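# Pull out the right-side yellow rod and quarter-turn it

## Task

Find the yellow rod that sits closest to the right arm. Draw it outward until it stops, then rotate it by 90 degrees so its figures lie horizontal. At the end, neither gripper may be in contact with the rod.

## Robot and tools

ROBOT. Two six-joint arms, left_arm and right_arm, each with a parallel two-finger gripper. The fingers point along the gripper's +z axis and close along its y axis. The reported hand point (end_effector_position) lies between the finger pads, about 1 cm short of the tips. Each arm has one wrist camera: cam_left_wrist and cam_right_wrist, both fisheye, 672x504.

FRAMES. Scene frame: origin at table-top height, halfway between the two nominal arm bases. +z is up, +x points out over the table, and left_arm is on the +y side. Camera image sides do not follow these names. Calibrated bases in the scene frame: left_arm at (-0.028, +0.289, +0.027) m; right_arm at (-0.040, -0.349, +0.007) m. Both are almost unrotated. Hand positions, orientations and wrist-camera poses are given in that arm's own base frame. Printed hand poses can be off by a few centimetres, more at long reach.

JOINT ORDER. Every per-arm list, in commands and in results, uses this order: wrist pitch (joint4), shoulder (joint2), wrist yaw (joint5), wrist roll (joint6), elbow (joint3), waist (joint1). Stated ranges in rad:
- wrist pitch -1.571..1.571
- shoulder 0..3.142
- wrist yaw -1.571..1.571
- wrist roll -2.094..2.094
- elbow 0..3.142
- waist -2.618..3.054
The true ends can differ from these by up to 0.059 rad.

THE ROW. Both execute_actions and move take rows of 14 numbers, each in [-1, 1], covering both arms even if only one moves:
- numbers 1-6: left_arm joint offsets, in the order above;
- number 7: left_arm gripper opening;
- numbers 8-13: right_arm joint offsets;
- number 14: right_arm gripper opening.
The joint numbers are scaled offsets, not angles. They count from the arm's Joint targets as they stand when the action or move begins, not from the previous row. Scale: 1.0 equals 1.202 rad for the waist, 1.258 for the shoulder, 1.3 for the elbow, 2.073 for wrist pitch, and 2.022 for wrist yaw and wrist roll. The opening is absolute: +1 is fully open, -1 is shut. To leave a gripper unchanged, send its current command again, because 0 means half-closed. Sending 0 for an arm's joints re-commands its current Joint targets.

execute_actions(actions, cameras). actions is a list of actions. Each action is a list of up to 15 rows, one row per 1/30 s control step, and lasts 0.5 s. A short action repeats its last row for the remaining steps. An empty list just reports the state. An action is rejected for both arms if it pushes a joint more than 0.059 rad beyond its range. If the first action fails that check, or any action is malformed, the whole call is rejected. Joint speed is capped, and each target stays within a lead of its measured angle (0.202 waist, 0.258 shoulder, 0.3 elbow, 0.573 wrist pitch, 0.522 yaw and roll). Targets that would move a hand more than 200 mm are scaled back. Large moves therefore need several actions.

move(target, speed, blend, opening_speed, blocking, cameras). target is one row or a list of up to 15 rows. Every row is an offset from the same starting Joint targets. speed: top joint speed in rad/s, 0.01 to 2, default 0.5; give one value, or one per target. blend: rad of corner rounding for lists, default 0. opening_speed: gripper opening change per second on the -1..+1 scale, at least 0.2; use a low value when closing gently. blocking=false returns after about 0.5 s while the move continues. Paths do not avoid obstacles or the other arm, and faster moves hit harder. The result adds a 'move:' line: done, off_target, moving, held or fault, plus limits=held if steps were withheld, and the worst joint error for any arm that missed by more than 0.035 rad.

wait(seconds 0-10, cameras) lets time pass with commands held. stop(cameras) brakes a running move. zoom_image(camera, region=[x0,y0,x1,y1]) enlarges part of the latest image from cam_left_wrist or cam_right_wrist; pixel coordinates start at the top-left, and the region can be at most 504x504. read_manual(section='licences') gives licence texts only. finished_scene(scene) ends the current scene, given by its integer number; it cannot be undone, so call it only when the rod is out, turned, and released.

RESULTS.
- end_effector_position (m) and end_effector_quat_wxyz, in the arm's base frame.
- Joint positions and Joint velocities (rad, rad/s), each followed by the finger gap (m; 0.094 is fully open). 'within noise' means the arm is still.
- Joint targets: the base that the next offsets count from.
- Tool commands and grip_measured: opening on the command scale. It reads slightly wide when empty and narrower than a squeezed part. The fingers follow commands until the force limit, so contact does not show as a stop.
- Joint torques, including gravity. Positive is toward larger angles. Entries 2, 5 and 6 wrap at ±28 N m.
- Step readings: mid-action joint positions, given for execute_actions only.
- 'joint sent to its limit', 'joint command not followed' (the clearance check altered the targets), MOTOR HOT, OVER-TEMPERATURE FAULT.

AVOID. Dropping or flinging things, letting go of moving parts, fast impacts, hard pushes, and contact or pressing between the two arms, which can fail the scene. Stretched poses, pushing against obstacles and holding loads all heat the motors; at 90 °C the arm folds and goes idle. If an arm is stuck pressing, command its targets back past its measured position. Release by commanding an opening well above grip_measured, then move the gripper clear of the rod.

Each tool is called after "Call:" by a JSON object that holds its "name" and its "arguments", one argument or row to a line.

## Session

Call:
{"name": "execute_actions", "arguments": {
  "actions": [],
  "cameras": ["cam_right_wrist"]
}}

Scene clock: 0.00 s.
left_arm: end_effector_position=(+0.3899, -0.0004, +0.1147) grip_measured=+1.000 end_effector_quat_wxyz=(+0.609, -0.026, +0.793, +0.006) | right_arm: end_effector_position=(+0.3960, -0.0474, +0.1154) grip_measured=+1.000 end_effector_quat_wxyz=(+0.595, +0.094, +0.794, -0.086)
Joint names: [wrist pitch, shoulder, wrist yaw, wrist roll, elbow, waist]
Joint positions: left_arm=[0.911 1.495 -0.08 -0.043 0.322 -0.04 0.094] | right_arm=[0.848 1.518 0.234 0.044 0.38 -0.018 0.094]
Joint velocities: within noise
Joint torques (N m): no reading
Heat: left arm: 40 °C; right arm: 39 °C.
Joint targets: left_arm=[0.899 1.493 -0.081 -0.042 0.324 -0.040] | right_arm=[0.838 1.516 0.234 0.045 0.382 -0.018]
Tool commands: left_gripper/opening=+1.0 right_gripper/opening=+1.0
camera_calibration:
cam_right_wrist: T_world_to_cam=[[-0.243977, -0.947101, 0.208508, 0.018364], [-0.655381, 0.00254793, -0.755294, 0.379491], [0.714808, -0.320927, -0.621334, -0.108822], [0, 0, 0, 1]] pos_world=[0.330979, -0.0184984, 0.215183]
Images, in order (width x height): cam_right_wrist 672x504.

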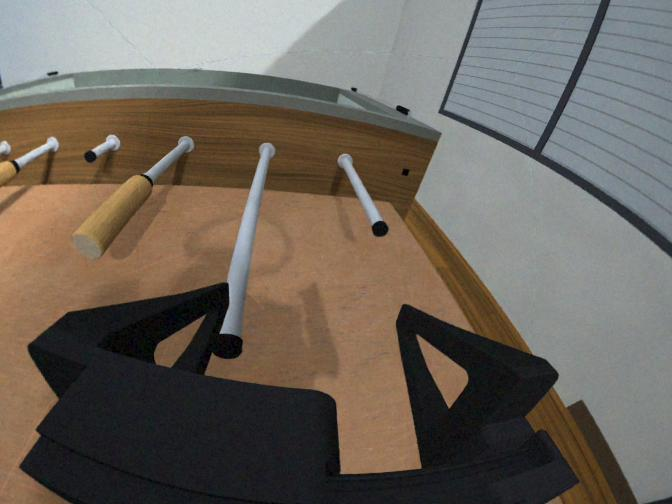

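Call:
{"name": "move", "arguments": {
  "target": [
    [0,0,0,0,0,0,1,0,-0.1987,0,0,0,0,1],
    [0,0,0,0,0,0,1,-0.5683,0.1701,-0.0366,-0.0223,0.9908,0.1481,1]
  ],
  "speed": 0.9,
  "blend": 0.1,
  "cameras": ["cam_right_wrist"]
}}

Call:
{"name": "zoom_image", "arguments": {
  "camera": "cam_right_wrist",
  "region": [270, 100, 390, 220]
}}

Scene clock: 24.63 s.
left_arm: end_effector_position=(+0.3899, -0.0004, +0.1147) grip_measured=+1.000 end_effector_quat_wxyz=(+0.609, -0.026, +0.793, +0.006) | right_arm: end_effector_position=(+0.5316, +0.0539, +0.3282) grip_measured=+1.000 end_effector_quat_wxyz=(+0.558, -0.014, +0.830, -0.024)
Joint names: [wrist pitch, shoulder, wrist yaw, wrist roll, elbow, waist]
Joint positions: left_arm=[0.911 1.495 -0.08 -0.043 0.322 -0.04 0.094] | right_arm=[-0.321 1.713 0.167 0.009 1.642 0.155 0.094]
Joint velocities: within noise
Joint torques (N m): left_arm=[1.9 -5.78 -0.02 0.02 5.35 -0.02] | right_arm=[1.55 -6.76 0 -0.09 9.47 0.54]
Heat: left arm: 41 °C; right arm: 41 °C.
Joint targets: left_arm=[0.899 1.493 -0.081 -0.042 0.324 -0.040] | right_arm=[-0.341 1.729 0.160 0.000 1.670 0.160]
move: done
camera_calibration:
cam_right_wrist: T_world_to_cam=[[0.0184663, -0.971113, 0.237903, -0.0448357], [-0.711644, -0.179902, -0.679116, 0.643606], [0.702298, -0.156761, -0.694409, -0.0191724], [0, 0, 0, 1]] pos_world=[0.472311, 0.06924, 0.434436]
Images, in order (width x height): cam_right_wrist 672x504.

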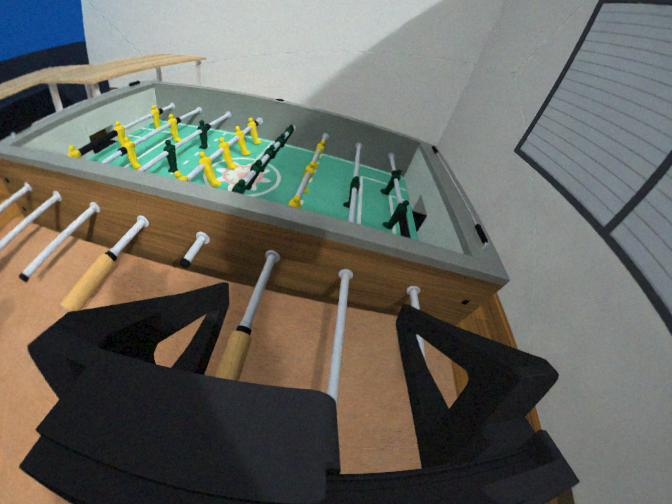

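Scaled by 4.200 from the camera's 672x504 image, which has a finer 960x720 frame.

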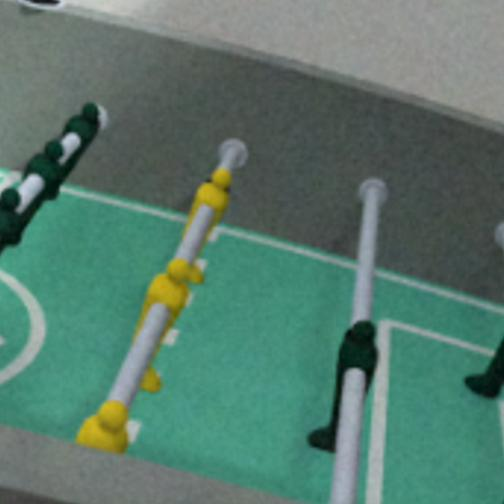

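Call:
{"name": "move", "arguments": {
  "target": [
    [0,0,0,0,0,0,1,0.2610,-0.4205,0.1929,-0.1978,-0.6692,0.2413,1],
    [0,0,0,0,0,0,1,0.6562,0.2251,0.3318,-0.2384,-0.7512,0.3816,1]
  ],
  "speed": 0.9,
  "blend": 0.1,
  "cameras": ["cam_right_wrist"]
}}

Scene clock: 89.80 s.
left_arm: end_effector_position=(+0.3899, -0.0004, +0.1147) grip_measured=+1.000 end_effector_quat_wxyz=(+0.609, -0.026, +0.793, +0.006) | right_arm: end_effector_position=(+0.4332, +0.1466, +0.0854) grip_measured=+1.000 end_effector_quat_wxyz=(+0.572, -0.175, +0.751, -0.281)
Joint names: [wrist pitch, shoulder, wrist yaw, wrist roll, elbow, waist]
Joint positions: left_arm=[0.911 1.495 -0.08 -0.043 0.322 -0.04 0.094] | right_arm=[1.017 2.003 0.821 -0.478 0.705 0.613 0.094]
Joint velocities: within noise
Joint torques (N m): left_arm=[1.89 -5.78 -0.03 0 5.33 -0.02] | right_arm=[1.62 -6.93 0.32 -0.03 3.58 0.54]
Heat: left arm: 40 °C; right arm: 42 °C.
Joint targets: left_arm=[0.899 1.493 -0.081 -0.042 0.324 -0.040] | right_arm=[1.020 2.013 0.831 -0.482 0.694 0.619]
move: done
camera_calibration:
cam_right_wrist: T_world_to_cam=[[-0.0535286, -0.652636, 0.755778, 0.0450177], [-0.648266, -0.552974, -0.523422, 0.439303], [0.75953, -0.517964, -0.393482, -0.101677], [0, 0, 0, 1]] pos_world=[0.364422, 0.219638, 0.15591]
Images, in order (width x height): cam_right_wrist 672x504.

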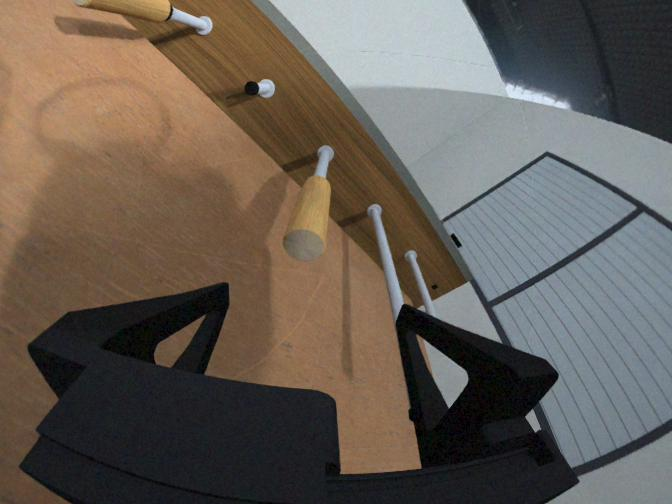

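Call:
{"name": "move", "arguments": {
  "target": [0,0,0,0,0,0,1,-0.0328,0.1002,-0.0257,-0.0109,0.1423,-0.0436,1],
  "speed": 0.4,
  "cameras": ["cam_right_wrist"]
}}

Scene clock: 120.43 s.
left_arm: end_effector_position=(+0.3899, -0.0004, +0.1147) grip_measured=+1.000 end_effector_quat_wxyz=(+0.609, -0.026, +0.793, +0.006) | right_arm: end_effector_position=(+0.4692, +0.1538, +0.0735) grip_measured=+1.000 end_effector_quat_wxyz=(+0.563, -0.182, +0.753, -0.286)
Joint names: [wrist pitch, shoulder, wrist yaw, wrist roll, elbow, waist]
Joint positions: left_arm=[0.911 1.495 -0.08 -0.043 0.322 -0.04 0.094] | right_arm=[0.97 2.117 0.786 -0.5 0.858 0.573 0.094]
Joint velocities: within noise
Joint torques (N m): left_arm=[1.88 -5.75 -0.03 0.02 5.33 -0.08] | right_arm=[1.42 -7.1 0.09 0.01 6.15 -0.54]
Heat: left arm: 40 °C; right arm: 44 °C.
Joint targets: left_arm=[0.899 1.493 -0.081 -0.042 0.324 -0.040] | right_arm=[0.952 2.139 0.779 -0.504 0.879 0.566]
move: done
camera_calibration:
cam_right_wrist: T_world_to_cam=[[-0.041783, -0.639326, 0.767799, 0.0521891], [-0.658231, -0.560516, -0.502547, 0.464707], [0.751656, -0.526387, -0.397404, -0.124675], [0, 0, 0, 1]] pos_world=[0.401778, 0.228214, 0.14392]
Images, in order (width x height): cam_right_wrist 672x504.

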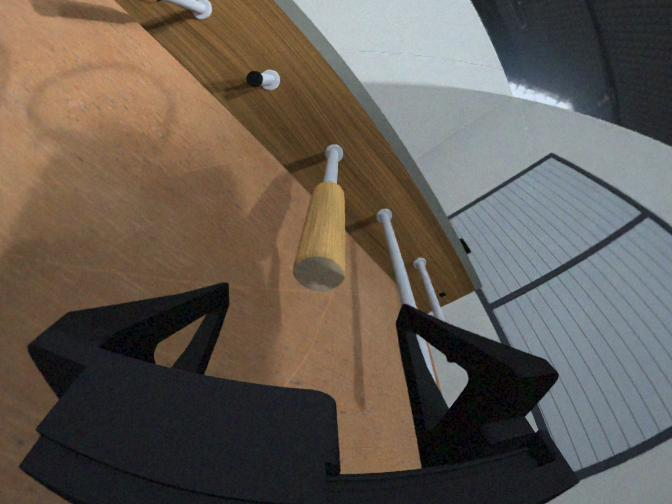

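Call:
{"name": "move", "arguments": {
  "target": [
    [0,0,0,0,0,0,1,-0.0374,0.0970,-0.0386,-0.0148,0.1719,-0.0686,1],
    [0,0,0,0,0,0,1,-0.0374,0.0970,-0.0386,-0.0148,0.1719,-0.0686,-0.7]
  ],
  "speed": 0.4,
  "opening_speed": 0.8,
  "cameras": ["cam_right_wrist"]
}}

Scene clock: 142.77 s.
left_arm: end_effector_position=(+0.3899, -0.0004, +0.1147) grip_measured=+1.000 end_effector_quat_wxyz=(+0.609, -0.026, +0.793, +0.006) | right_arm: end_effector_position=(+0.5264, +0.1491, +0.0729) grip_measured=-0.306 end_effector_quat_wxyz=(+0.565, -0.178, +0.753, -0.288)
Joint names: [wrist pitch, shoulder, wrist yaw, wrist roll, elbow, waist]
Joint positions: left_arm=[0.911 1.495 -0.08 -0.043 0.322 -0.04 0.094] | right_arm=[0.895 2.236 0.712 -0.531 1.08 0.489 0.033]
Joint velocities: within noise
Joint torques (N m): left_arm=[1.88 -5.78 -0.02 0.02 5.35 -0.1] | right_arm=[1.45 -8.21 0.05 -0.03 6.84 -0.35]
Heat: left arm: 40 °C; right arm: 43 °C.
Joint targets: left_arm=[0.899 1.493 -0.081 -0.042 0.324 -0.040] | right_arm=[0.874 2.261 0.701 -0.534 1.102 0.484]
move: done
camera_calibration:
cam_right_wrist: T_world_to_cam=[[-0.0506101, -0.640094, 0.766628, 0.0569208], [-0.659214, -0.55523, -0.507107, 0.49946], [0.75025, -0.531036, -0.393859, -0.16924], [0, 0, 0, 1]] pos_world=[0.459104, 0.223877, 0.142986]
Images, in order (width x height): cam_right_wrist 672x504.

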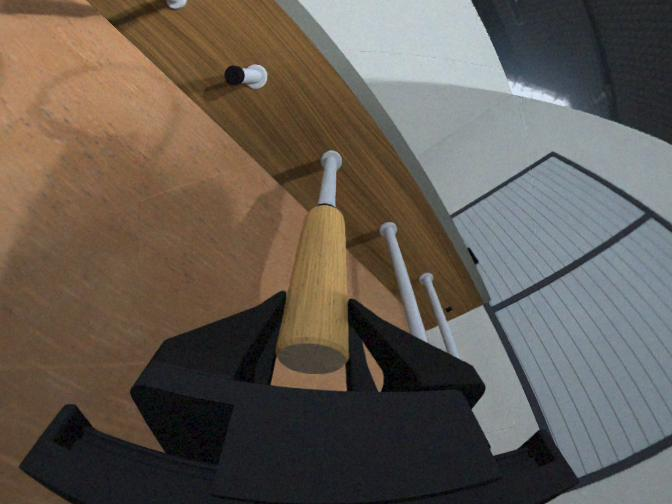

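Call:
{"name": "move", "arguments": {
  "target": [
    [0,0,0,0,0,0,1,0.0396,-0.0938,0.0312,0.0129,-0.14,0.0541,-0.7],
    [0,0,0,0,0,0,1,0.0574,-0.1383,0.0559,0.0218,-0.2231,0.0965,-0.7],
    [0,0,0,0,0,0,1,0.0685,-0.1745,0.0781,0.0317,-0.2869,0.1364,-0.7]
  ],
  "speed": 0.25,
  "blend": 0.05,
  "cameras": ["cam_right_wrist"]
}}

Scene clock: 160.83 s.
left_arm: end_effector_position=(+0.3899, -0.0004, +0.1147) grip_measured=+1.000 end_effector_quat_wxyz=(+0.609, -0.026, +0.793, +0.006) | right_arm: end_effector_position=(+0.4458, +0.1554, +0.0734) grip_measured=-0.306 end_effector_quat_wxyz=(+0.566, -0.178, +0.752, -0.286)
Joint names: [wrist pitch, shoulder, wrist yaw, wrist roll, elbow, waist]
Joint positions: left_arm=[0.911 1.495 -0.08 -0.043 0.322 -0.04 0.094] | right_arm=[1.01 2.08 0.828 -0.482 0.776 0.615 0.033]
Joint velocities: within noise
Joint torques (N m): left_arm=[1.9 -5.75 -0.04 0.03 5.33 -0.05] | right_arm=[1.62 -11.44 0.52 0.13 1.03 2.99]
Heat: left arm: 40 °C; right arm: 42 °C.
Joint targets: left_arm=[0.899 1.493 -0.081 -0.042 0.324 -0.040] | right_arm=[1.016 2.041 0.859 -0.470 0.729 0.648]
move: off_target (right_arm); blend cut to 0.0415 rad at target 2; right_arm: the elbow is farthest, 0.047 rad from its target
camera_calibration:
cam_right_wrist: T_world_to_cam=[[-0.0485101, -0.642688, 0.764591, 0.0561083], [-0.655965, -0.556772, -0.509621, 0.449015], [0.753231, -0.526267, -0.394572, -0.107195], [0, 0, 0, 1]] pos_world=[0.378002, 0.229646, 0.143631]
Images, in order (width x height): cam_right_wrist 672x504.

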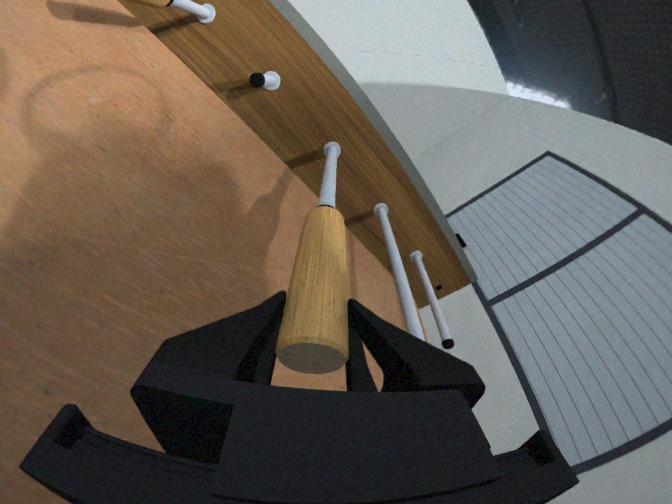

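Call:
{"name": "move", "arguments": {
  "target": [
    [0,0,0,0,0,0,1,0.0263,-0.0024,-0.0666,0.1632,-0.0235,-0.0501,-0.7],
    [0,0,0,0,0,0,1,0.0484,-0.0188,-0.1204,0.3229,-0.0569,-0.0820,-0.7],
    [0,0,0,0,0,0,1,0.0671,-0.0330,-0.1792,0.4847,-0.0866,-0.1196,-0.7],
    [0,0,0,0,0,0,1,0.0837,-0.0492,-0.2627,0.6578,-0.1162,-0.1733,-0.7]
  ],
  "speed": 0.5,
  "blend": 0.1,
  "cameras": ["cam_right_wrist"]
}}

Scene clock: 199.97 s.
left_arm: end_effector_position=(+0.3899, -0.0004, +0.1147) grip_measured=+1.000 end_effector_quat_wxyz=(+0.609, -0.026, +0.793, +0.006) | right_arm: end_effector_position=(+0.4471, +0.1498, +0.0738) grip_measured=-0.307 end_effector_quat_wxyz=(+0.573, +0.240, +0.738, +0.264)
Joint names: [wrist pitch, shoulder, wrist yaw, wrist roll, elbow, waist]
Joint positions: left_arm=[0.911 1.495 -0.08 -0.043 0.322 -0.04 0.094] | right_arm=[1.183 2.016 0.313 0.814 0.615 0.438 0.033]
Joint velocities: within noise
Joint torques (N m): left_arm=[1.88 -5.71 -0.04 0.01 5.33 -0.01] | right_arm=[1.82 -10.45 0.25 0.5 1.39 0.24]
Heat: left arm: 40 °C; right arm: 44 °C.
Joint targets: left_arm=[0.899 1.493 -0.081 -0.042 0.324 -0.040] | right_arm=[1.190 1.979 0.328 0.860 0.578 0.440]
move: off_target (right_arm); right_arm: the wrist roll is farthest, 0.046 rad from its target
camera_calibration:
cam_right_wrist: T_world_to_cam=[[-0.0584173, -0.855671, -0.514213, 0.182913], [-0.602871, 0.440797, -0.665014, 0.285309], [0.795697, 0.271156, -0.54161, -0.238619], [0, 0, 0, 1]] pos_world=[0.372558, 0.0954531, 0.154552]
Images, in order (width x height): cam_right_wrist 672x504.

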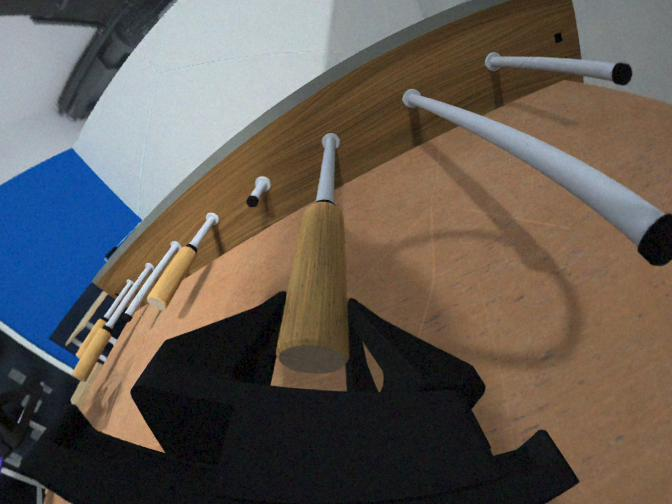

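Call:
{"name": "move", "arguments": {
  "target": [
    [0,0,0,0,0,0,1,0,0,0,0,0,0,0.5],
    [0,0,0,0,0,0,1,0.0356,-0.0254,0.0405,0,-0.0869,0.07,0.5],
    [0,0,0,0,0,0,1,0.0639,-0.0766,0.0851,0,-0.1894,0.1473,0.5],
    [0,0,0,0,0,0,1,0.0639,-0.3180,0.0851,0,-0.1894,0.1473,0.5],
    [0,0,0,0,0,0,1,-0.3811,-0.4603,0.0356,-0.277,0.1708,-0.0333,0.5],
    [0,0,0,0,0,0,1,-0.7525,-0.1979,-0.0831,-0.4253,0.863,-0.2329,0.5]
  ],
  "speed": [0.3,0.3,0.3,0.8,0.9,0.9],
  "opening_speed": 1.0,
  "blend": [0,0.04,0.04,0.1,0.1,0],
  "cameras": ["cam_right_wrist"]
}}

Call:
{"name": "zoom_image", "arguments": {
  "camera": "cam_right_wrist",
  "region": [250, 100, 390, 240]
}}

Scene clock: 228.10 s.
left_arm: end_effector_position=(+0.3899, -0.0004, +0.1147) grip_measured=+1.000 end_effector_quat_wxyz=(+0.609, -0.026, +0.793, +0.006) | right_arm: end_effector_position=(+0.5300, +0.0579, +0.3354) grip_measured=+0.498 end_effector_quat_wxyz=(+0.558, -0.017, +0.830, -0.022)
Joint names: [wrist pitch, shoulder, wrist yaw, wrist roll, elbow, waist]
Joint positions: left_arm=[0.911 1.495 -0.08 -0.043 0.322 -0.04 0.094] | right_arm=[-0.35 1.714 0.168 0.009 1.672 0.163 0.07]
Joint velocities: within noise
Joint torques (N m): left_arm=[1.89 -5.78 -0.03 0.01 5.31 -0.08] | right_arm=[1.54 -6.75 0.03 -0.1 9.42 -0.23]
Heat: left arm: 39 °C; right arm: 44 °C.
Joint targets: left_arm=[0.899 1.493 -0.081 -0.042 0.324 -0.040] | right_arm=[-0.370 1.730 0.160 0.000 1.700 0.160]
move: done
camera_calibration:
cam_right_wrist: T_world_to_cam=[[0.0258457, -0.970982, 0.237751, -0.0464987], [-0.710507, -0.185144, -0.678897, 0.647672], [0.703215, -0.151377, -0.694675, -0.0131356], [0, 0, 0, 1]] pos_world=[0.470614, 0.0727749, 0.441633]
Images, in order (width x height): cam_right_wrist 672x504.

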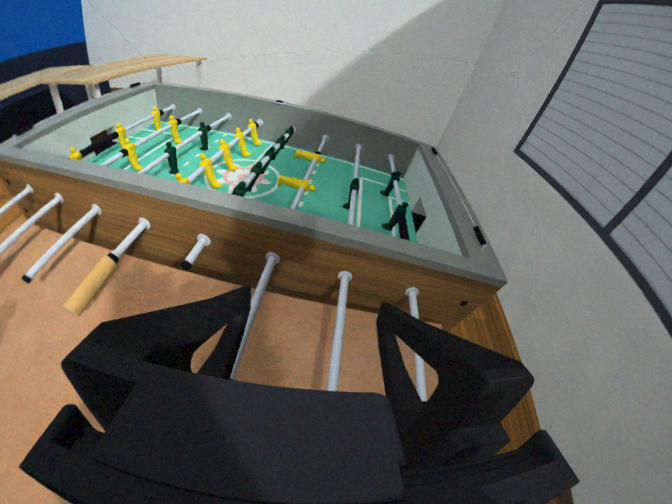

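Scaled by 3.600 from the camera's 672x504 image, which has a finer 960x720 frame.

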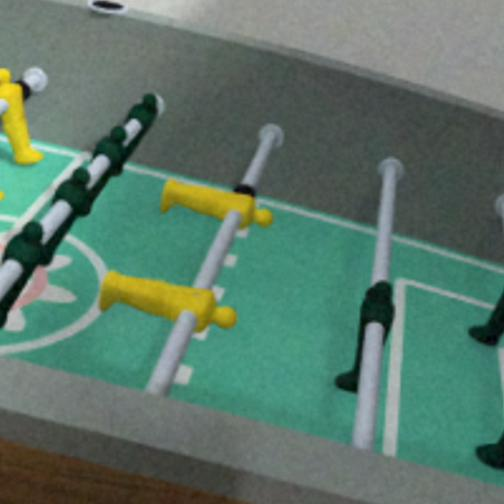

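Call:
{"name": "finished_scene", "arguments": {
  "scene": 2,
  "done": true
}}

The scene is finished: the task was done.


## Next scene

The same job, from a new start.

Call:
{"name": "execute_actions", "arguments": {
  "actions": [],
  "cameras": ["cam_right_wrist"]
}}

Scene clock: 0.00 s.
left_arm: end_effector_position=(+0.4127, +0.0165, +0.1264) grip_measured=+1.000 end_effector_quat_wxyz=(+0.618, -0.002, +0.786, +0.007) | right_arm: end_effector_position=(+0.3903, -0.0463, +0.1052) grip_measured=+1.000 end_effector_quat_wxyz=(+0.587, +0.098, +0.798, -0.097)
Joint names: [wrist pitch, shoulder, wrist yaw, wrist roll, elbow, waist]
Joint positions: left_arm=[0.901 1.55 0.039 0.018 0.411 0.054 0.094] | right_arm=[0.871 1.537 0.276 0.046 0.357 0.003 0.094]
Joint velocities: within noise
Joint torques (N m): no reading
Heat: left arm: 38 °C; right arm: 37 °C.
Joint targets: left_arm=[0.890 1.548 0.039 0.020 0.413 0.054] | right_arm=[0.861 1.535 0.277 0.048 0.359 0.003]
Tool commands: left_gripper/opening=+1.0 right_gripper/opening=+1.0
camera_calibration:
cam_right_wrist: T_world_to_cam=[[-0.258995, -0.939858, 0.222685, 0.0248201], [-0.669392, 0.00845401, -0.742861, 0.372449], [0.696301, -0.341461, -0.631323, -0.10339], [0, 0, 0, 1]] pos_world=[0.327733, -0.0151249, 0.205878]
Images, in order (width x height): cam_right_wrist 672x504.

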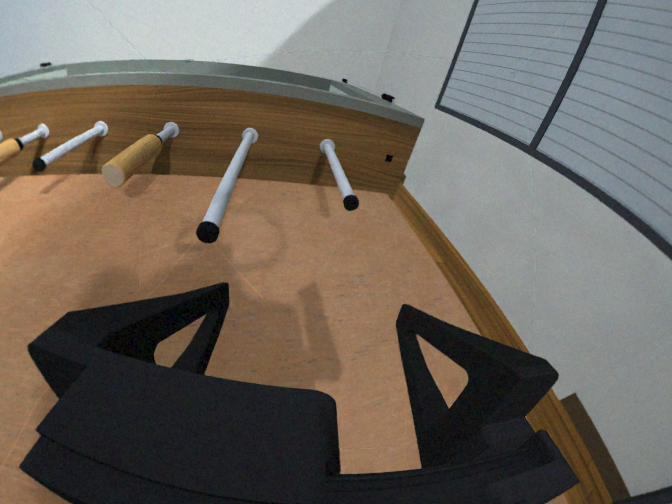

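Call:
{"name": "move", "arguments": {
  "target": [
    [0,0,0,0,0,0,1,0,-0.159,0,0,0,0,1],
    [0,0,0,0,0,0,1,-0.5789,0.155,-0.0579,-0.0237,0.997,0.1306,1]
  ],
  "speed": 0.9,
  "blend": 0.1,
  "cameras": ["cam_right_wrist"]
}}

Call:
{"name": "zoom_image", "arguments": {
  "camera": "cam_right_wrist",
  "region": [270, 100, 390, 220]
}}

Scene clock: 10.40 s.
left_arm: end_effector_position=(+0.4127, +0.0165, +0.1264) grip_measured=+1.000 end_effector_quat_wxyz=(+0.618, -0.002, +0.786, +0.007) | right_arm: end_effector_position=(+0.5313, +0.0535, +0.3223) grip_measured=+1.000 end_effector_quat_wxyz=(+0.553, -0.015, +0.833, -0.026)
Joint names: [wrist pitch, shoulder, wrist yaw, wrist roll, elbow, waist]
Joint positions: left_arm=[0.901 1.55 0.039 0.018 0.411 0.054 0.094] | right_arm=[-0.319 1.715 0.168 0.007 1.63 0.154 0.094]
Joint velocities: within noise
Joint torques (N m): left_arm=[1.86 -6.8 -0.01 0.02 5.6 -0.05] | right_arm=[1.47 -6.94 -0.01 -0.09 9.18 0.57]
Heat: left arm: 38 °C; right arm: 39 °C.
Joint targets: left_arm=[0.890 1.548 0.039 0.020 0.413 0.054] | right_arm=[-0.339 1.730 0.160 0.000 1.655 0.160]
move: done
camera_calibration:
cam_right_wrist: T_world_to_cam=[[0.020776, -0.97028, 0.241093, -0.0460902], [-0.719612, -0.181919, -0.670122, 0.640745], [0.694065, -0.159571, -0.702005, -0.0161925], [0, 0, 0, 1]] pos_world=[0.473284, 0.0692596, 0.429122]
Images, in order (width x height): cam_right_wrist 672x504.

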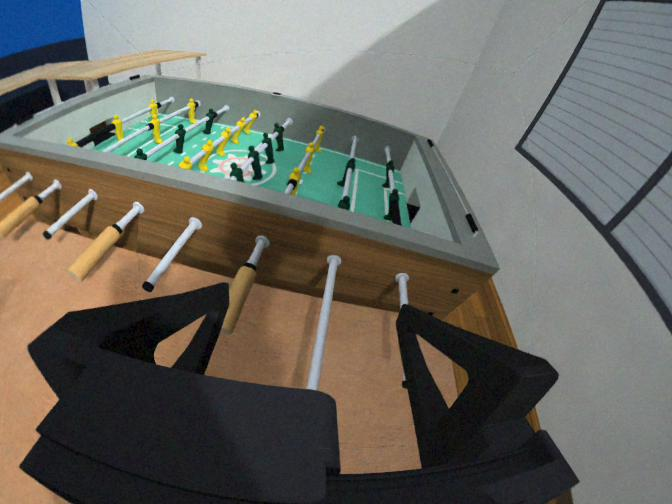

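Scaled by 4.200 from the camera's 672x504 image, which has a finer 960x720 frame.

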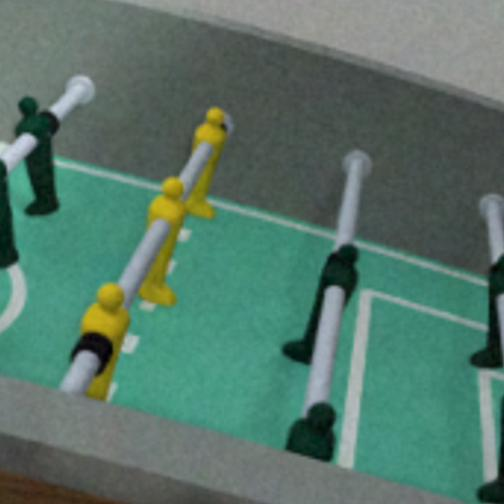

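Call:
{"name": "move", "arguments": {
  "target": [
    [0,0,0,0,0,0,1,0.26,-0.3418,0.1434,-0.1978,-0.5808,0.1997,1],
    [0,0,0,0,0,0,1,0.5581,0.4666,0.2671,-0.2814,-0.3223,0.2787,1]
  ],
  "speed": 0.9,
  "blend": 0.1,
  "cameras": ["cam_right_wrist"]
}}

Scene clock: 72.03 s.
left_arm: end_effector_position=(+0.4127, +0.0165, +0.1264) grip_measured=+1.000 end_effector_quat_wxyz=(+0.618, -0.002, +0.786, +0.007) | right_arm: end_effector_position=(+0.5506, +0.1648, +0.0726) grip_measured=+1.000 end_effector_quat_wxyz=(+0.560, -0.199, +0.750, -0.291)
Joint names: [wrist pitch, shoulder, wrist yaw, wrist roll, elbow, waist]
Joint positions: left_arm=[0.901 1.55 0.039 0.018 0.411 0.054 0.094] | right_arm=[0.816 2.298 0.69 -0.566 1.214 0.488 0.094]
Joint velocities: within noise
Joint torques (N m): left_arm=[1.87 -6.75 -0.02 0.02 5.61 -0.02] | right_arm=[1.63 -9.47 0.25 0.01 7.06 0.72]
Heat: left arm: 38 °C; right arm: 40 °C.
Joint targets: left_arm=[0.890 1.548 0.039 0.020 0.413 0.054] | right_arm=[0.818 2.317 0.700 -0.569 1.236 0.495]
move: done
camera_calibration:
cam_right_wrist: T_world_to_cam=[[-0.021545, -0.616523, 0.787042, 0.0469989], [-0.651497, -0.588468, -0.478807, 0.523076], [0.758345, -0.523071, -0.388985, -0.185274], [0, 0, 0, 1]] pos_world=[0.482297, 0.239878, 0.141394]
Images, in order (width x height): cam_right_wrist 672x504.

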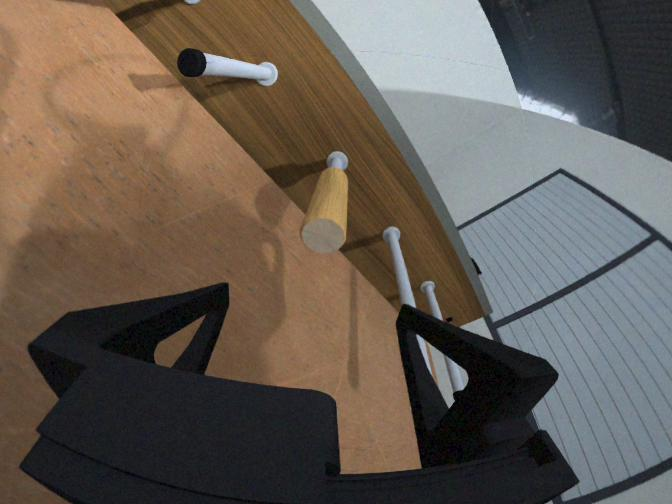

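Call:
{"name": "move", "arguments": {
  "target": [0,0,0,0,0,0,1,-0.0521,0.1006,-0.0072,-0.0072,0.185,-0.0333,1],
  "speed": 0.4,
  "cameras": ["cam_right_wrist"]
}}

Call:
{"name": "zoom_image", "arguments": {
  "camera": "cam_right_wrist",
  "region": [250, 120, 420, 320]
}}

Scene clock: 109.80 s.
left_arm: end_effector_position=(+0.4127, +0.0165, +0.1264) grip_measured=+1.000 end_effector_quat_wxyz=(+0.618, -0.002, +0.786, +0.007) | right_arm: end_effector_position=(+0.5949, +0.1695, +0.0778) grip_measured=+1.000 end_effector_quat_wxyz=(+0.565, -0.186, +0.746, -0.301)
Joint names: [wrist pitch, shoulder, wrist yaw, wrist roll, elbow, waist]
Joint positions: left_arm=[0.901 1.55 0.039 0.018 0.411 0.054 0.094] | right_arm=[0.728 2.416 0.691 -0.581 1.451 0.461 0.094]
Joint velocities: within noise
Joint torques (N m): left_arm=[1.87 -6.74 0 0.01 5.61 0.01] | right_arm=[1.47 -10.04 0.08 -0.04 7.83 -0.44]
Heat: left arm: 39 °C; right arm: 42 °C.
Joint targets: left_arm=[0.890 1.548 0.039 0.020 0.413 0.054] | right_arm=[0.710 2.443 0.686 -0.584 1.477 0.455]
move: done
camera_calibration:
cam_right_wrist: T_world_to_cam=[[-0.0563451, -0.615545, 0.786085, 0.0673862], [-0.654387, -0.571873, -0.494711, 0.557382], [0.754058, -0.542278, -0.370582, -0.210007], [0, 0, 0, 1]] pos_world=[0.526898, 0.246348, 0.144947]
Images, in order (width x height): cam_right_wrist 672x504.

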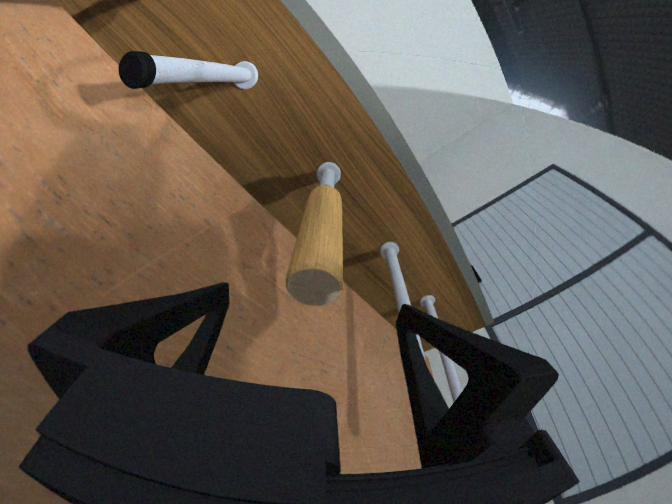

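Scaled by 2.520 from the camera's 672x504 image, which has a finer 960x720 frame.

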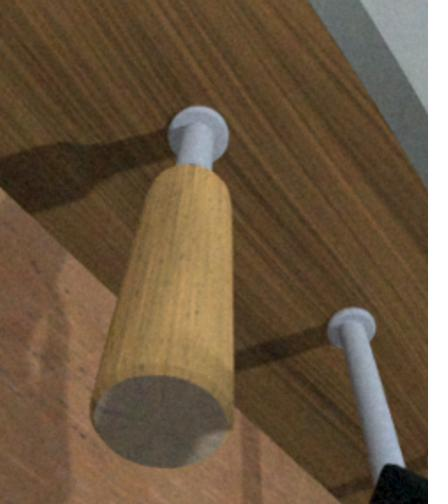

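Call:
{"name": "move", "arguments": {
  "target": [
    [0,0,0,0,0,0,1,-0.0586,0.1065,-0.004,-0.0069,0.2004,-0.0283,1],
    [0,0,0,0,0,0,1,-0.0586,0.1065,-0.004,-0.0069,0.2004,-0.0283,-0.7]
  ],
  "speed": 0.4,
  "opening_speed": 0.8,
  "cameras": ["cam_right_wrist"]
}}

Scene clock: 126.03 s.
left_arm: end_effector_position=(+0.4127, +0.0165, +0.1264) grip_measured=+1.000 end_effector_quat_wxyz=(+0.618, -0.002, +0.786, +0.007) | right_arm: end_effector_position=(+0.6381, +0.1677, +0.0767) grip_measured=-0.308 end_effector_quat_wxyz=(+0.561, -0.180, +0.746, -0.311)
Joint names: [wrist pitch, shoulder, wrist yaw, wrist roll, elbow, waist]
Joint positions: left_arm=[0.901 1.55 0.039 0.018 0.411 0.054 0.094] | right_arm=[0.606 2.548 0.685 -0.596 1.711 0.427 0.033]
Joint velocities: within noise
Joint torques (N m): left_arm=[1.86 -6.78 -0.01 0 5.61 -0.05] | right_arm=[1.46 -11 0.07 -0.02 8.36 -0.49]
Heat: left arm: 39 °C; right arm: 42 °C.
Joint targets: left_arm=[0.890 1.548 0.039 0.020 0.413 0.054] | right_arm=[0.589 2.577 0.678 -0.598 1.737 0.421]
move: done
camera_calibration:
cam_right_wrist: T_world_to_cam=[[-0.0714613, -0.605772, 0.792423, 0.0771198], [-0.667908, -0.560983, -0.489078, 0.59049], [0.740805, -0.564216, -0.364511, -0.23232], [0, 0, 0, 1]] pos_world=[0.572008, 0.246894, 0.143001]
Images, in order (width x height): cam_right_wrist 672x504.

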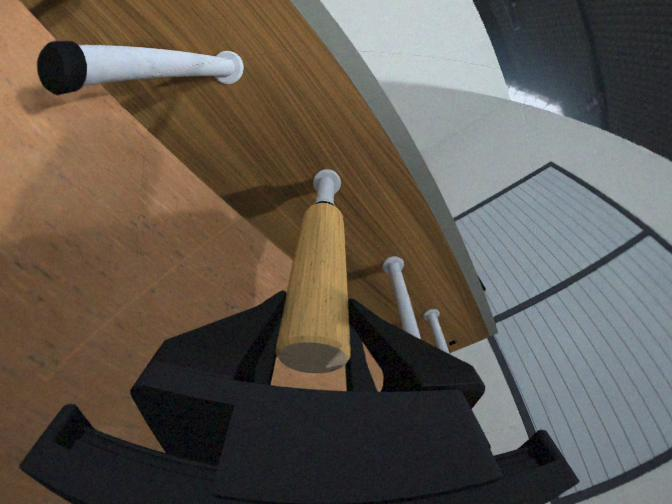

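Call:
{"name": "move", "arguments": {
  "target": [
    [0,0,0,0,0,0,1,0.0603,-0.1161,0.0255,0.0104,-0.1946,0.0441,-0.7],
    [0,0,0,0,0,0,1,0.1018,-0.1916,0.048,0.0178,-0.3415,0.0832,-0.7],
    [0,0,0,0,0,0,1,0.1351,-0.2583,0.0742,0.0277,-0.4704,0.1281,-0.7],
    [0,0,0,0,0,0,1,0.1602,-0.3196,0.1044,0.0401,-0.5854,0.1805,-0.7],
    [0,0,0,0,0,0,1,0.1722,-0.3601,0.1291,0.0519,-0.6585,0.223,-0.7]
  ],
  "speed": [0.35,0.35,0.35,0.25,0.2],
  "blend": 0.05,
  "cameras": ["cam_right_wrist"]
}}

Scene clock: 157.77 s.
left_arm: end_effector_position=(+0.4127, +0.0165, +0.1264) grip_measured=+1.000 end_effector_quat_wxyz=(+0.618, -0.002, +0.786, +0.007) | right_arm: end_effector_position=(+0.4675, +0.1819, +0.0733) grip_measured=-0.309 end_effector_quat_wxyz=(+0.564, -0.182, +0.746, -0.302)
Joint names: [wrist pitch, shoulder, wrist yaw, wrist roll, elbow, waist]
Joint positions: left_arm=[0.901 1.55 0.039 0.018 0.411 0.054 0.094] | right_arm=[0.948 2.169 0.878 -0.508 0.934 0.646 0.032]
Joint velocities: within noise
Joint torques (N m): left_arm=[1.87 -6.75 0 0.02 5.67 -0.05] | right_arm=[1.5 -12.98 0.86 0.11 0.81 3.93]
Heat: left arm: 39 °C; right arm: 42 °C.
Joint targets: left_arm=[0.890 1.548 0.039 0.020 0.413 0.054] | right_arm=[0.946 2.124 0.939 -0.493 0.881 0.689]
move: off_target (right_arm); blend cut to 0.0475 rad at target 4; right_arm: the wrist yaw is farthest, 0.061 rad from its target
camera_calibration:
cam_right_wrist: T_world_to_cam=[[-0.0618843, -0.616833, 0.784658, 0.0742765], [-0.658548, -0.565513, -0.496498, 0.479814], [0.74999, -0.54746, -0.371218, -0.106041], [0, 0, 0, 1]] pos_world=[0.400107, 0.259103, 0.14058]
Images, in order (width x height): cam_right_wrist 672x504.

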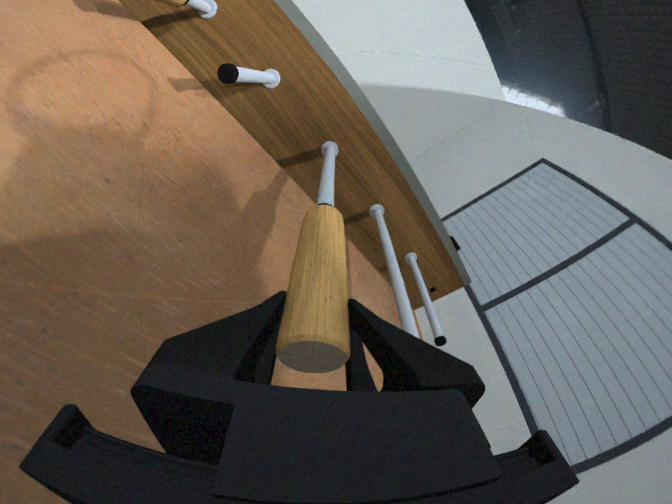

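Call:
{"name": "move", "arguments": {
  "target": [
    [0,0,0,0,0,0,1,0.0179,-0.0125,-0.0886,0.181,-0.0257,-0.0572,-0.7],
    [0,0,0,0,0,0,1,0.0442,-0.0276,-0.1423,0.3351,-0.0629,-0.0851,-0.7],
    [0,0,0,0,0,0,1,0.0657,-0.0417,-0.2012,0.4946,-0.0956,-0.1185,-0.7],
    [0,0,0,0,0,0,1,0.0894,-0.0578,-0.2964,0.6889,-0.1333,-0.1741,-0.7]
  ],
  "speed": 0.5,
  "blend": 0.1,
  "cameras": ["cam_right_wrist"]
}}

Scene clock: 186.63 s.
left_arm: end_effector_position=(+0.4127, +0.0165, +0.1264) grip_measured=+1.000 end_effector_quat_wxyz=(+0.618, -0.002, +0.786, +0.007) | right_arm: end_effector_position=(+0.4692, +0.1778, +0.0726) grip_measured=-0.309 end_effector_quat_wxyz=(+0.564, +0.255, +0.732, +0.284)
Joint names: [wrist pitch, shoulder, wrist yaw, wrist roll, elbow, waist]
Joint positions: left_arm=[0.901 1.55 0.039 0.018 0.411 0.054 0.094] | right_arm=[1.123 2.088 0.34 0.875 0.75 0.479 0.032]
Joint velocities: within noise
Joint torques (N m): left_arm=[1.86 -6.76 -0.01 0.01 5.63 -0.06] | right_arm=[1.79 -11.44 0.09 0.31 1.31 0.14]
Heat: left arm: 39 °C; right arm: 45 °C.
Joint targets: left_arm=[0.890 1.548 0.039 0.020 0.413 0.054] | right_arm=[1.131 2.051 0.339 0.900 0.708 0.480]
move: off_target (right_arm); right_arm: the elbow is farthest, 0.042 rad from its target
camera_calibration:
cam_right_wrist: T_world_to_cam=[[-0.0577594, -0.825966, -0.560753, 0.205345], [-0.605942, 0.475401, -0.637831, 0.278709], [0.793409, 0.302943, -0.527946, -0.26999], [0, 0, 0, 1]] pos_world=[0.394954, 0.118902, 0.150377]
Images, in order (width x height): cam_right_wrist 672x504.

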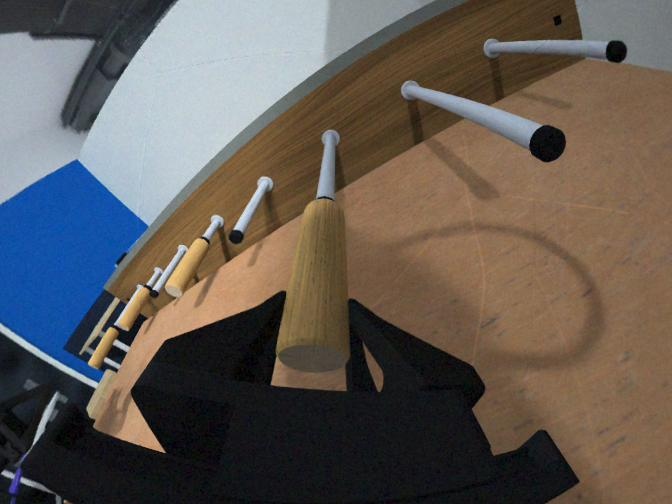

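Call:
{"name": "move", "arguments": {
  "target": [
    [0,0,0,0,0,0,1,0,0,0,0,0,0,0.5],
    [0,0,0,0,0,0,1,0.0342,-0.0341,0.0365,0,-0.0926,0.0626,0.5],
    [0,0,0,0,0,0,1,0.0626,-0.0847,0.0788,0,-0.1942,0.1358,0.5],
    [0,0,0,0,0,0,1,0.0626,-0.3231,0.0788,0,-0.1942,0.1358,0.5],
    [0,0,0,0,0,0,1,-0.3526,-0.5175,0.0302,-0.2967,0.0708,-0.0666,0.5],
    [0,0,0,0,0,0,1,-0.7241,-0.2552,-0.0885,-0.4451,0.7631,-0.2662,0.5]
  ],
  "speed": [0.3,0.3,0.3,0.8,0.9,0.9],
  "opening_speed": 1.0,
  "blend": [0,0.04,0.04,0.1,0.1,0],
  "cameras": ["cam_right_wrist"]
}}

Call:
{"name": "zoom_image", "arguments": {
  "camera": "cam_right_wrist",
  "region": [250, 100, 390, 240]
}}

Scene clock: 208.60 s.
left_arm: end_effector_position=(+0.4127, +0.0165, +0.1264) grip_measured=+1.000 end_effector_quat_wxyz=(+0.618, -0.002, +0.786, +0.007) | right_arm: end_effector_position=(+0.5302, +0.0579, +0.3357) grip_measured=+0.498 end_effector_quat_wxyz=(+0.558, -0.018, +0.829, -0.023)
Joint names: [wrist pitch, shoulder, wrist yaw, wrist roll, elbow, waist]
Joint positions: left_arm=[0.901 1.55 0.039 0.018 0.411 0.054 0.094] | right_arm=[-0.351 1.715 0.169 0.008 1.674 0.163 0.07]
Joint velocities: within noise
Joint torques (N m): left_arm=[1.86 -6.79 -0.02 0.02 5.64 -0.05] | right_arm=[1.46 -6.89 0.02 -0.09 9.25 -0.23]
Heat: left arm: 40 °C; right arm: 43 °C.
Joint targets: left_arm=[0.890 1.548 0.039 0.020 0.413 0.054] | right_arm=[-0.370 1.730 0.161 0.000 1.700 0.160]
move: done
camera_calibration:
cam_right_wrist: T_world_to_cam=[[0.0255062, -0.970648, 0.23915, -0.0468441], [-0.710262, -0.185941, -0.678936, 0.647907], [0.703475, -0.152542, -0.694157, -0.0133171], [0, 0, 0, 1]] pos_world=[0.470747, 0.072972, 0.441846]
Images, in order (width x height): cam_right_wrist 672x504.

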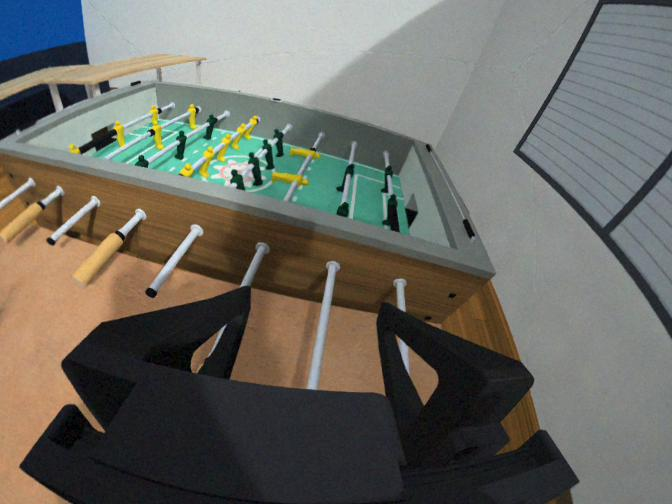

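Scaled by 3.600 from the camera's 672x504 image, which has a finer 960x720 frame.

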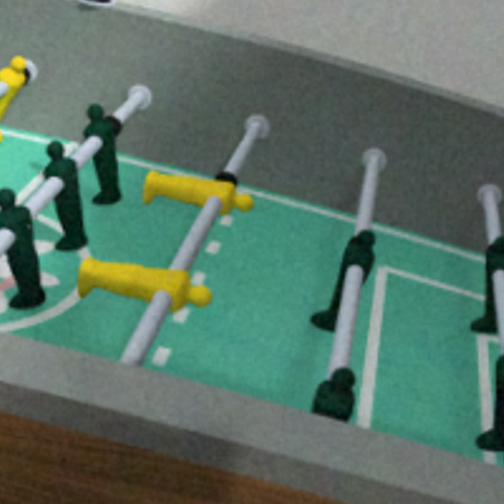

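Call:
{"name": "zoom_image", "arguments": {
  "camera": "cam_right_wrist",
  "region": [264, 140, 324, 200]
}}

Scaled by 8.400 from the camera's 672x504 image, which has a finer 960x720 frame.

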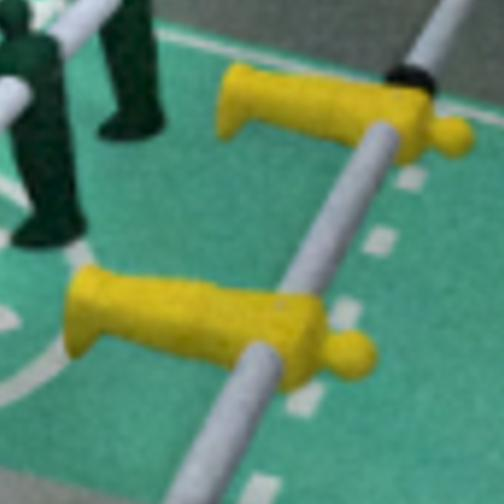

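Call:
{"name": "finished_scene", "arguments": {
  "scene": 3,
  "done": true
}}

The scene is finished: the task was done.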